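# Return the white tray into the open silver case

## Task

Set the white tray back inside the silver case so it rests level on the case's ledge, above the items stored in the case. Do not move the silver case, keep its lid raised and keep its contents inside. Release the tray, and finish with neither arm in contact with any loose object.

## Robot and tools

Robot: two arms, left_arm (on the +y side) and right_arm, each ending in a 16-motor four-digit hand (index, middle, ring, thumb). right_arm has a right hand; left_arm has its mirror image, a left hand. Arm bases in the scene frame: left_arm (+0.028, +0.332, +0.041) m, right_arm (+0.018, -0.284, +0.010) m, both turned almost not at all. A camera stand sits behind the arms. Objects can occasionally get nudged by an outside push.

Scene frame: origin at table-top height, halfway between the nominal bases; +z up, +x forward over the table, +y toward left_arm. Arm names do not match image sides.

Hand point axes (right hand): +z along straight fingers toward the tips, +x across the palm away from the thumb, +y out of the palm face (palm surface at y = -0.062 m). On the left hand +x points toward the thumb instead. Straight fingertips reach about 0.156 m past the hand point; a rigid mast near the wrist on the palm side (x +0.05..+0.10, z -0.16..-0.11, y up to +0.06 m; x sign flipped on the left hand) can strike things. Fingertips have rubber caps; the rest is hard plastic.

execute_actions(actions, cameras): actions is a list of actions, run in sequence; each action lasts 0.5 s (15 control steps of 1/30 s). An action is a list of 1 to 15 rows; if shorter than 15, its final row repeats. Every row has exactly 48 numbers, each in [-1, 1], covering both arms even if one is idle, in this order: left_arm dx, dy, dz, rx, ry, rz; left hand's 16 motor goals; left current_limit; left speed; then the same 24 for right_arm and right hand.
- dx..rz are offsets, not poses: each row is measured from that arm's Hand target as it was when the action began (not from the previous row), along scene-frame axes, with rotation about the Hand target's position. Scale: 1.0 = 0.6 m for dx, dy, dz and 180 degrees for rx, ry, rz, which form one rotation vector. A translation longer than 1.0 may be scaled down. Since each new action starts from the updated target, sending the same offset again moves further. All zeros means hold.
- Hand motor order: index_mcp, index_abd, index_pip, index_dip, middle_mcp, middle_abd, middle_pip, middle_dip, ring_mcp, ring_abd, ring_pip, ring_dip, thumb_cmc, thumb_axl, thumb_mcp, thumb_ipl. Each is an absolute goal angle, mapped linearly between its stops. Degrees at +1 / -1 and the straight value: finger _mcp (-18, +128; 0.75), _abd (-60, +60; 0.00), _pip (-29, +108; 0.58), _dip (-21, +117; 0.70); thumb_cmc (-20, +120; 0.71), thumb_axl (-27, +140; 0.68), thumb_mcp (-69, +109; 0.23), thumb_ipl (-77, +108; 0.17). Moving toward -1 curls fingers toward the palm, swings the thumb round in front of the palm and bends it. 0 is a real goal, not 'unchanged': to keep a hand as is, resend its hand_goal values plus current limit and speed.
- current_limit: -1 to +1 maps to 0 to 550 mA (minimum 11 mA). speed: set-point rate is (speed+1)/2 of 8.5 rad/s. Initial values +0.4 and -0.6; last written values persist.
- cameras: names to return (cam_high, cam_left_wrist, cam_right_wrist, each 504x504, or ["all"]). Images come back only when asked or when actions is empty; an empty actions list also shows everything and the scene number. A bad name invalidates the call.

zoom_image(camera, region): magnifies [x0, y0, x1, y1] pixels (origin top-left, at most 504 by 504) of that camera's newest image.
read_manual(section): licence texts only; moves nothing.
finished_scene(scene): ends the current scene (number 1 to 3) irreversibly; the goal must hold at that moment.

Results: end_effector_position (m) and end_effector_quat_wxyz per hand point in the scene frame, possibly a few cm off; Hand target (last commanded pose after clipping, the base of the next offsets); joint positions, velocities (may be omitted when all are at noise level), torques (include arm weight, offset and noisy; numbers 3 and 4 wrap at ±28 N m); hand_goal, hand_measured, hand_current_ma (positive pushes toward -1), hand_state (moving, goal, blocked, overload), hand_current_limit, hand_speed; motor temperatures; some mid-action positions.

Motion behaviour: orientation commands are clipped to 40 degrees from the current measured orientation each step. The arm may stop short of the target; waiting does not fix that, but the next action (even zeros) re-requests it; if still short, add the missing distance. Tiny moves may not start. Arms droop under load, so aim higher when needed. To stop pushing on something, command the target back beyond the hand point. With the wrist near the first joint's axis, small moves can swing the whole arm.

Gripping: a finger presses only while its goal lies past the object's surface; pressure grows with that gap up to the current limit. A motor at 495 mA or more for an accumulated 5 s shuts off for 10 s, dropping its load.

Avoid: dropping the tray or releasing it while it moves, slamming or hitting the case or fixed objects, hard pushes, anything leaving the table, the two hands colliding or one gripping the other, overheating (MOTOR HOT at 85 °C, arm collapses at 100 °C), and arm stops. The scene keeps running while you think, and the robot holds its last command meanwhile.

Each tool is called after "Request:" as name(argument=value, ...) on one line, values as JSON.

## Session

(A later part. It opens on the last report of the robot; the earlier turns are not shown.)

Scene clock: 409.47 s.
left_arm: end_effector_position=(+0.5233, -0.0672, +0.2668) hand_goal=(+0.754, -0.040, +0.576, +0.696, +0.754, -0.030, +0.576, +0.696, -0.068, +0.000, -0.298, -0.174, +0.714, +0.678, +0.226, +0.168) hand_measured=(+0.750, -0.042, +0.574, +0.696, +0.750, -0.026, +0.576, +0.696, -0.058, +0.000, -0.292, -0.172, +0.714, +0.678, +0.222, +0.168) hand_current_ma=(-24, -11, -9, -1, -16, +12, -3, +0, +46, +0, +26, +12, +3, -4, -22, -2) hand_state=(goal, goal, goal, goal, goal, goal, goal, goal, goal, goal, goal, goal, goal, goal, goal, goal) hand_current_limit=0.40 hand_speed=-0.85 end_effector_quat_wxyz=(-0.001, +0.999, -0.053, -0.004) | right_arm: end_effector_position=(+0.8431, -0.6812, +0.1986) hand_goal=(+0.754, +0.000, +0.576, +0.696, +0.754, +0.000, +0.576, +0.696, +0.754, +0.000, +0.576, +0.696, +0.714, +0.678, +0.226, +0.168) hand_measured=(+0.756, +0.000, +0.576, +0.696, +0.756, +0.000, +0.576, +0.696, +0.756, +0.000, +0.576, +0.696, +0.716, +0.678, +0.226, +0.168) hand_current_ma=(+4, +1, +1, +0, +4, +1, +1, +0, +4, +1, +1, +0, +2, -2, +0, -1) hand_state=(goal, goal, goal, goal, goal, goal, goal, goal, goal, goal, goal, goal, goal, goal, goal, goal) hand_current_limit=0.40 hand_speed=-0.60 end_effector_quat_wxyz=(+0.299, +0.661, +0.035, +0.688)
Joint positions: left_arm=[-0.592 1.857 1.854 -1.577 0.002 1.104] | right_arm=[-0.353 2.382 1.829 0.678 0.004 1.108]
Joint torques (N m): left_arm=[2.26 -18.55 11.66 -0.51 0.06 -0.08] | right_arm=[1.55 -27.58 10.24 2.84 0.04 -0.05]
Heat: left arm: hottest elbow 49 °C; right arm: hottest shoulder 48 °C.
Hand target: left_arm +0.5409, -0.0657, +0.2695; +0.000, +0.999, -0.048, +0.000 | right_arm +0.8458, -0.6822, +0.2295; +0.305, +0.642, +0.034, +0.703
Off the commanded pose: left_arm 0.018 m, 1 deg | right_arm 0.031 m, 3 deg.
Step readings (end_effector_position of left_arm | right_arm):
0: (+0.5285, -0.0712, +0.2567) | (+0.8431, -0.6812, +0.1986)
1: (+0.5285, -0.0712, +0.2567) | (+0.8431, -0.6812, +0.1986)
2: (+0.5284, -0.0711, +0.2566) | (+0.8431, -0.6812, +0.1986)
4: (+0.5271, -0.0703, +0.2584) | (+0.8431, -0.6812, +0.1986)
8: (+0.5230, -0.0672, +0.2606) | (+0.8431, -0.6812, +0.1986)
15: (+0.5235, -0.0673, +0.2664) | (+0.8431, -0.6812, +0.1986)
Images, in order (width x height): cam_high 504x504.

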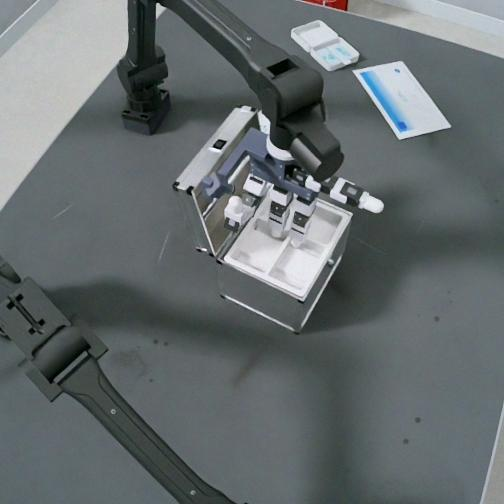

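Request:
execute_actions(actions=[[[0.005,0,0.03,0,0,0,0.754,0.05,0.576,0.696,0.754,-0.03,0.576,0.696,-0.068,0,-0.299,-0.174,0.714,0.678,0.226,0.168,0.4,-0.8,0,0,0,0,0,0,0.754,0,0.576,0.696,0.754,0,0.576,0.696,0.754,0,0.576,0.696,0.714,0.678,0.226,0.168,0.4,-0.6],[0.01,0,0.06,0,0,0,0.754,0.05,0.576,0.696,0.754,-0.03,0.576,0.696,-0.068,0,-0.299,-0.174,0.714,0.678,0.226,0.168,0.4,-0.8,0,0,0,0,0,0,0.754,0,0.576,0.696,0.754,0,0.576,0.696,0.754,0,0.576,0.696,0.714,0.678,0.226,0.168,0.4,-0.6]],[[0,0,0.04,0,0,0,0.754,0.05,0.576,0.696,0.754,-0.03,0.576,0.696,-0.068,0,-0.299,-0.174,0.714,0.678,0.226,0.168,0.4,-0.8,0,0,0,0,0,0,0.754,0,0.576,0.696,0.754,0,0.576,0.696,0.754,0,0.576,0.696,0.714,0.678,0.226,0.168,0.4,-0.6],[0.01,0.01,0.08,0,0,0,0.754,0.05,0.576,0.696,0.754,-0.03,0.576,0.696,-0.068,0,-0.299,-0.174,0.714,0.678,0.226,0.168,0.4,-0.8,0,0,0,0,0,0,0.754,0,0.576,0.696,0.754,0,0.576,0.696,0.754,0,0.576,0.696,0.714,0.678,0.226,0.168,0.4,-0.6]],[[0.02,0.04,0.03,0,0,0,0.754,0.05,0.576,0.696,0.754,-0.03,0.576,0.696,-0.068,0,-0.299,-0.174,0.714,0.678,0.226,0.168,0.4,-0.8,0,0,0,0,0,0,0.754,0,0.576,0.696,0.754,0,0.576,0.696,0.754,0,0.576,0.696,0.714,0.678,0.226,0.168,0.4,-0.6],[0.03,0.1,0.04,0,0,0,0.754,0.05,0.576,0.696,0.754,-0.03,0.576,0.696,-0.068,0,-0.299,-0.174,0.714,0.678,0.226,0.168,0.4,-0.8,0,0,0,0,0,0,0.754,0,0.576,0.696,0.754,0,0.576,0.696,0.754,0,0.576,0.696,0.714,0.678,0.226,0.168,0.4,-0.6]]], cameras=["cam_high"])

Request:
zoom_image(camera="cam_high", region=[200, 150, 370, 320])

Scene clock: 418.27 s.
left_arm: end_effector_position=(+0.5702, +0.0062, +0.3627) hand_goal=(+0.754, +0.050, +0.576, +0.696, +0.754, -0.030, +0.576, +0.696, -0.068, +0.000, -0.298, -0.174, +0.714, +0.678, +0.226, +0.168) hand_measured=(+0.752, +0.046, +0.574, +0.696, +0.752, -0.028, +0.576, +0.696, -0.058, +0.000, -0.292, -0.172, +0.714, +0.678, +0.222, +0.168) hand_current_ma=(-10, -13, -9, -1, -9, +10, -3, +0, +46, +0, +26, +12, +2, -4, -22, -2) hand_state=(goal, goal, goal, goal, goal, goal, goal, goal, goal, goal, goal, goal, goal, goal, goal, goal) hand_current_limit=0.40 hand_speed=-0.80 end_effector_quat_wxyz=(+0.027, +0.998, -0.035, +0.045) | right_arm: end_effector_position=(+0.8431, -0.6812, +0.1986) hand_goal=(+0.754, +0.000, +0.576, +0.696, +0.754, +0.000, +0.576, +0.696, +0.754, +0.000, +0.576, +0.696, +0.714, +0.678, +0.226, +0.168) hand_measured=(+0.756, +0.000, +0.576, +0.696, +0.756, +0.000, +0.576, +0.696, +0.756, +0.000, +0.576, +0.696, +0.716, +0.678, +0.226, +0.168) hand_current_ma=(+4, +1, +1, +0, +4, +1, +1, +0, +4, +1, +1, +0, +2, -2, +0, -1) hand_state=(goal, goal, goal, goal, goal, goal, goal, goal, goal, goal, goal, goal, goal, goal, goal, goal) hand_current_limit=0.40 hand_speed=-0.60 end_effector_quat_wxyz=(+0.299, +0.661, +0.035, +0.688)
Joint positions: left_arm=[-0.44 1.812 2.021 -1.677 0.017 1.218] | right_arm=[-0.353 2.382 1.829 0.678 0.004 1.108]
Joint torques (N m): left_arm=[0.09 -20.25 10.67 -0.2 0.25 -0.07] | right_arm=[1.44 -27.46 10.18 2.84 0.03 -0.04]
Heat: left arm: hottest elbow 52 °C; right arm: hottest shoulder 48 °C.
Hand target: left_arm +0.5710, +0.0004, +0.3773; +0.000, +0.999, -0.048, +0.000 | right_arm +0.8458, -0.6822, +0.2295; +0.305, +0.642, +0.034, +0.703
Off the commanded pose: left_arm 0.016 m, 6 deg | right_arm 0.031 m, 3 deg.
joint sent to its limit (left arm) — joint 4 (wrist pitch), lower limit. The joint targets are off in orientation, not in position.
Step readings (end_effector_position of left_arm | right_arm):
0: (+0.5233, -0.0672, +0.2668) | (+0.8431, -0.6812, +0.1986)
1: (+0.5233, -0.0672, +0.2671) | (+0.8431, -0.6812, +0.1986)
2: (+0.5230, -0.0669, +0.2685) | (+0.8431, -0.6812, +0.1986)
4: (+0.5225, -0.0664, +0.2730) | (+0.8431, -0.6812, +0.1986)
8: (+0.5269, -0.0676, +0.2932) | (+0.8431, -0.6812, +0.1986)
15: (+0.5310, -0.0680, +0.3110) | (+0.8431, -0.6812, +0.1986)
16: (+0.5307, -0.0679, +0.3109) | (+0.8431, -0.6812, +0.1986)
17: (+0.5306, -0.0675, +0.3108) | (+0.8431, -0.6812, +0.1986)
19: (+0.5313, -0.0668, +0.3121) | (+0.8431, -0.6812, +0.1986)
23: (+0.5364, -0.0661, +0.3209) | (+0.8431, -0.6812, +0.1986)
30: (+0.5424, -0.0630, +0.3281) | (+0.8431, -0.6812, +0.1986)
31: (+0.5427, -0.0626, +0.3281) | (+0.8431, -0.6812, +0.1986)
32: (+0.5438, -0.0607, +0.3284) | (+0.8431, -0.6812, +0.1986)
34: (+0.5450, -0.0568, +0.3304) | (+0.8431, -0.6812, +0.1986)
38: (+0.5570, -0.0315, +0.3410) | (+0.8431, -0.6812, +0.1986)
45: (+0.5719, +0.0063, +0.3614) | (+0.8431, -0.6812, +0.1986)
Images, in order (width x height): cam_high 504x504.

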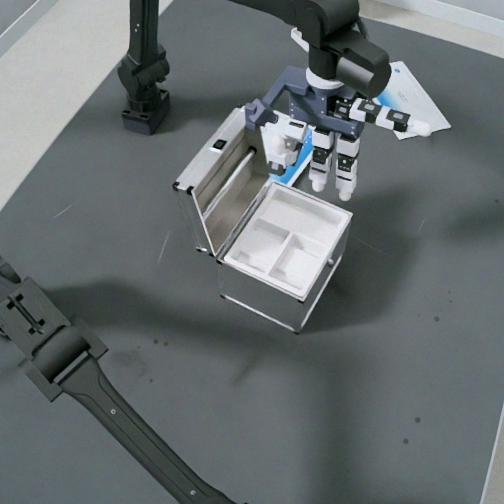

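Scaled by 2.965 from the camera's 504x504 image, which has a finer 720x720 frame.

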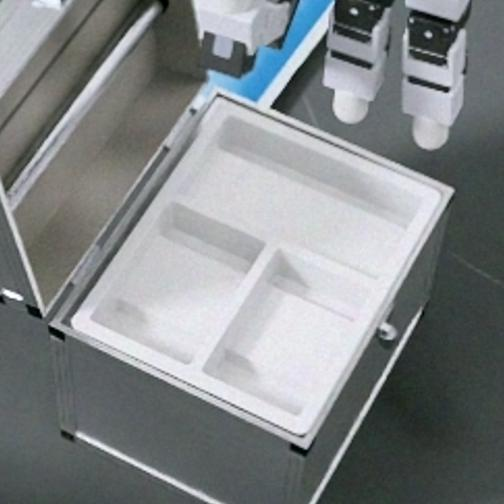

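Request:
zoom_image(camera="cam_high", region=[290, 260, 330, 300])

Request:
zoom_image(camera="cam_high", region=[320, 195, 370, 245])

Request:
zoom_image(camera="cam_high", region=[212, 235, 262, 285])

Scaled by 12.600 from the camera's 504x504 image, which has a finer 720x720 frame.

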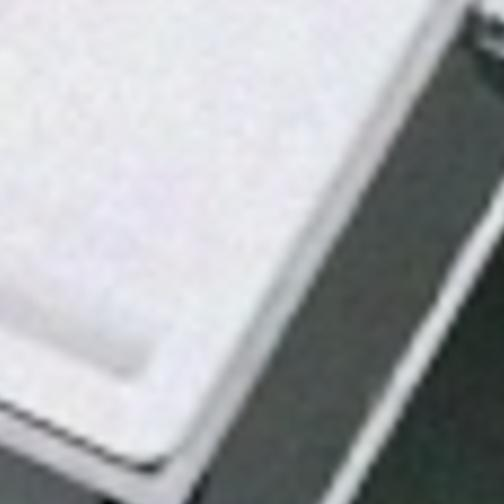

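Scaled by 10.080 from the camera's 504x504 image, which has a finer 720x720 frame.

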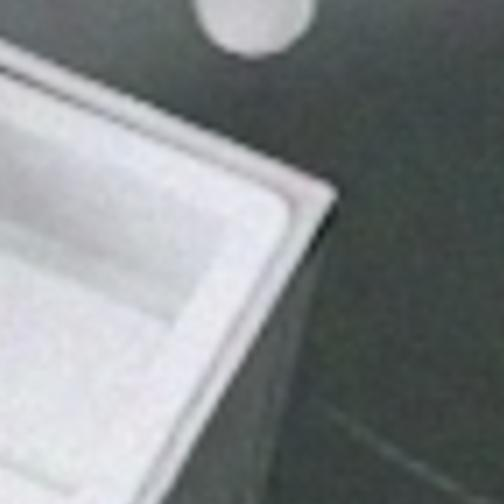

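Scaled by 10.080 from the camera's 504x504 image, which has a finer 720x720 frame.

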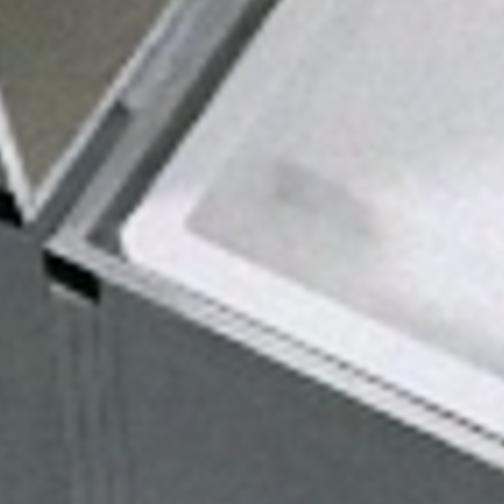

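Request:
zoom_image(camera="cam_high", region=[285, 280, 310, 305])

Request:
zoom_image(camera="cam_high", region=[245, 262, 275, 292])

Scaled by 20.160 from the camera's 504x504 image, which has a finer 720x720 frame.

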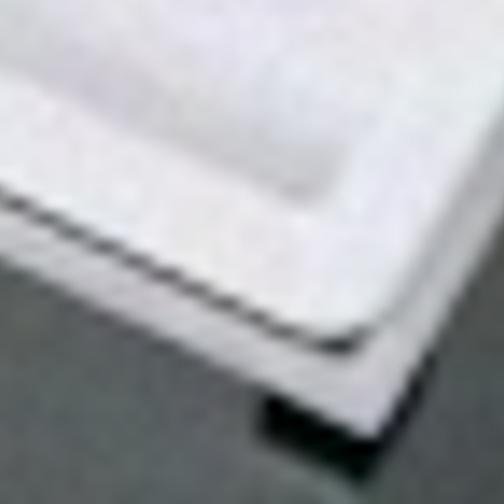

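Scaled by 16.800 from the camera's 504x504 image, which has a finer 720x720 frame.

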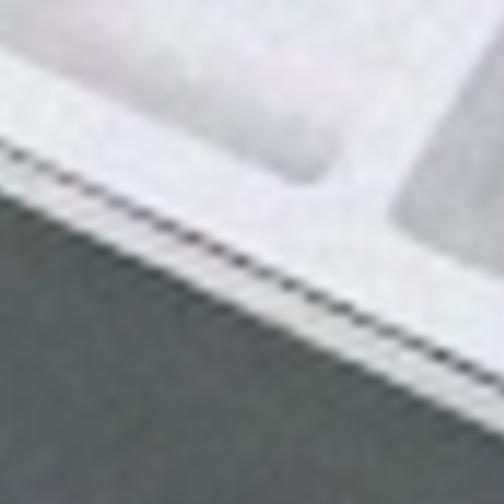

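Request:
finished_scene(scene=3)

The scene is finished: the task was done.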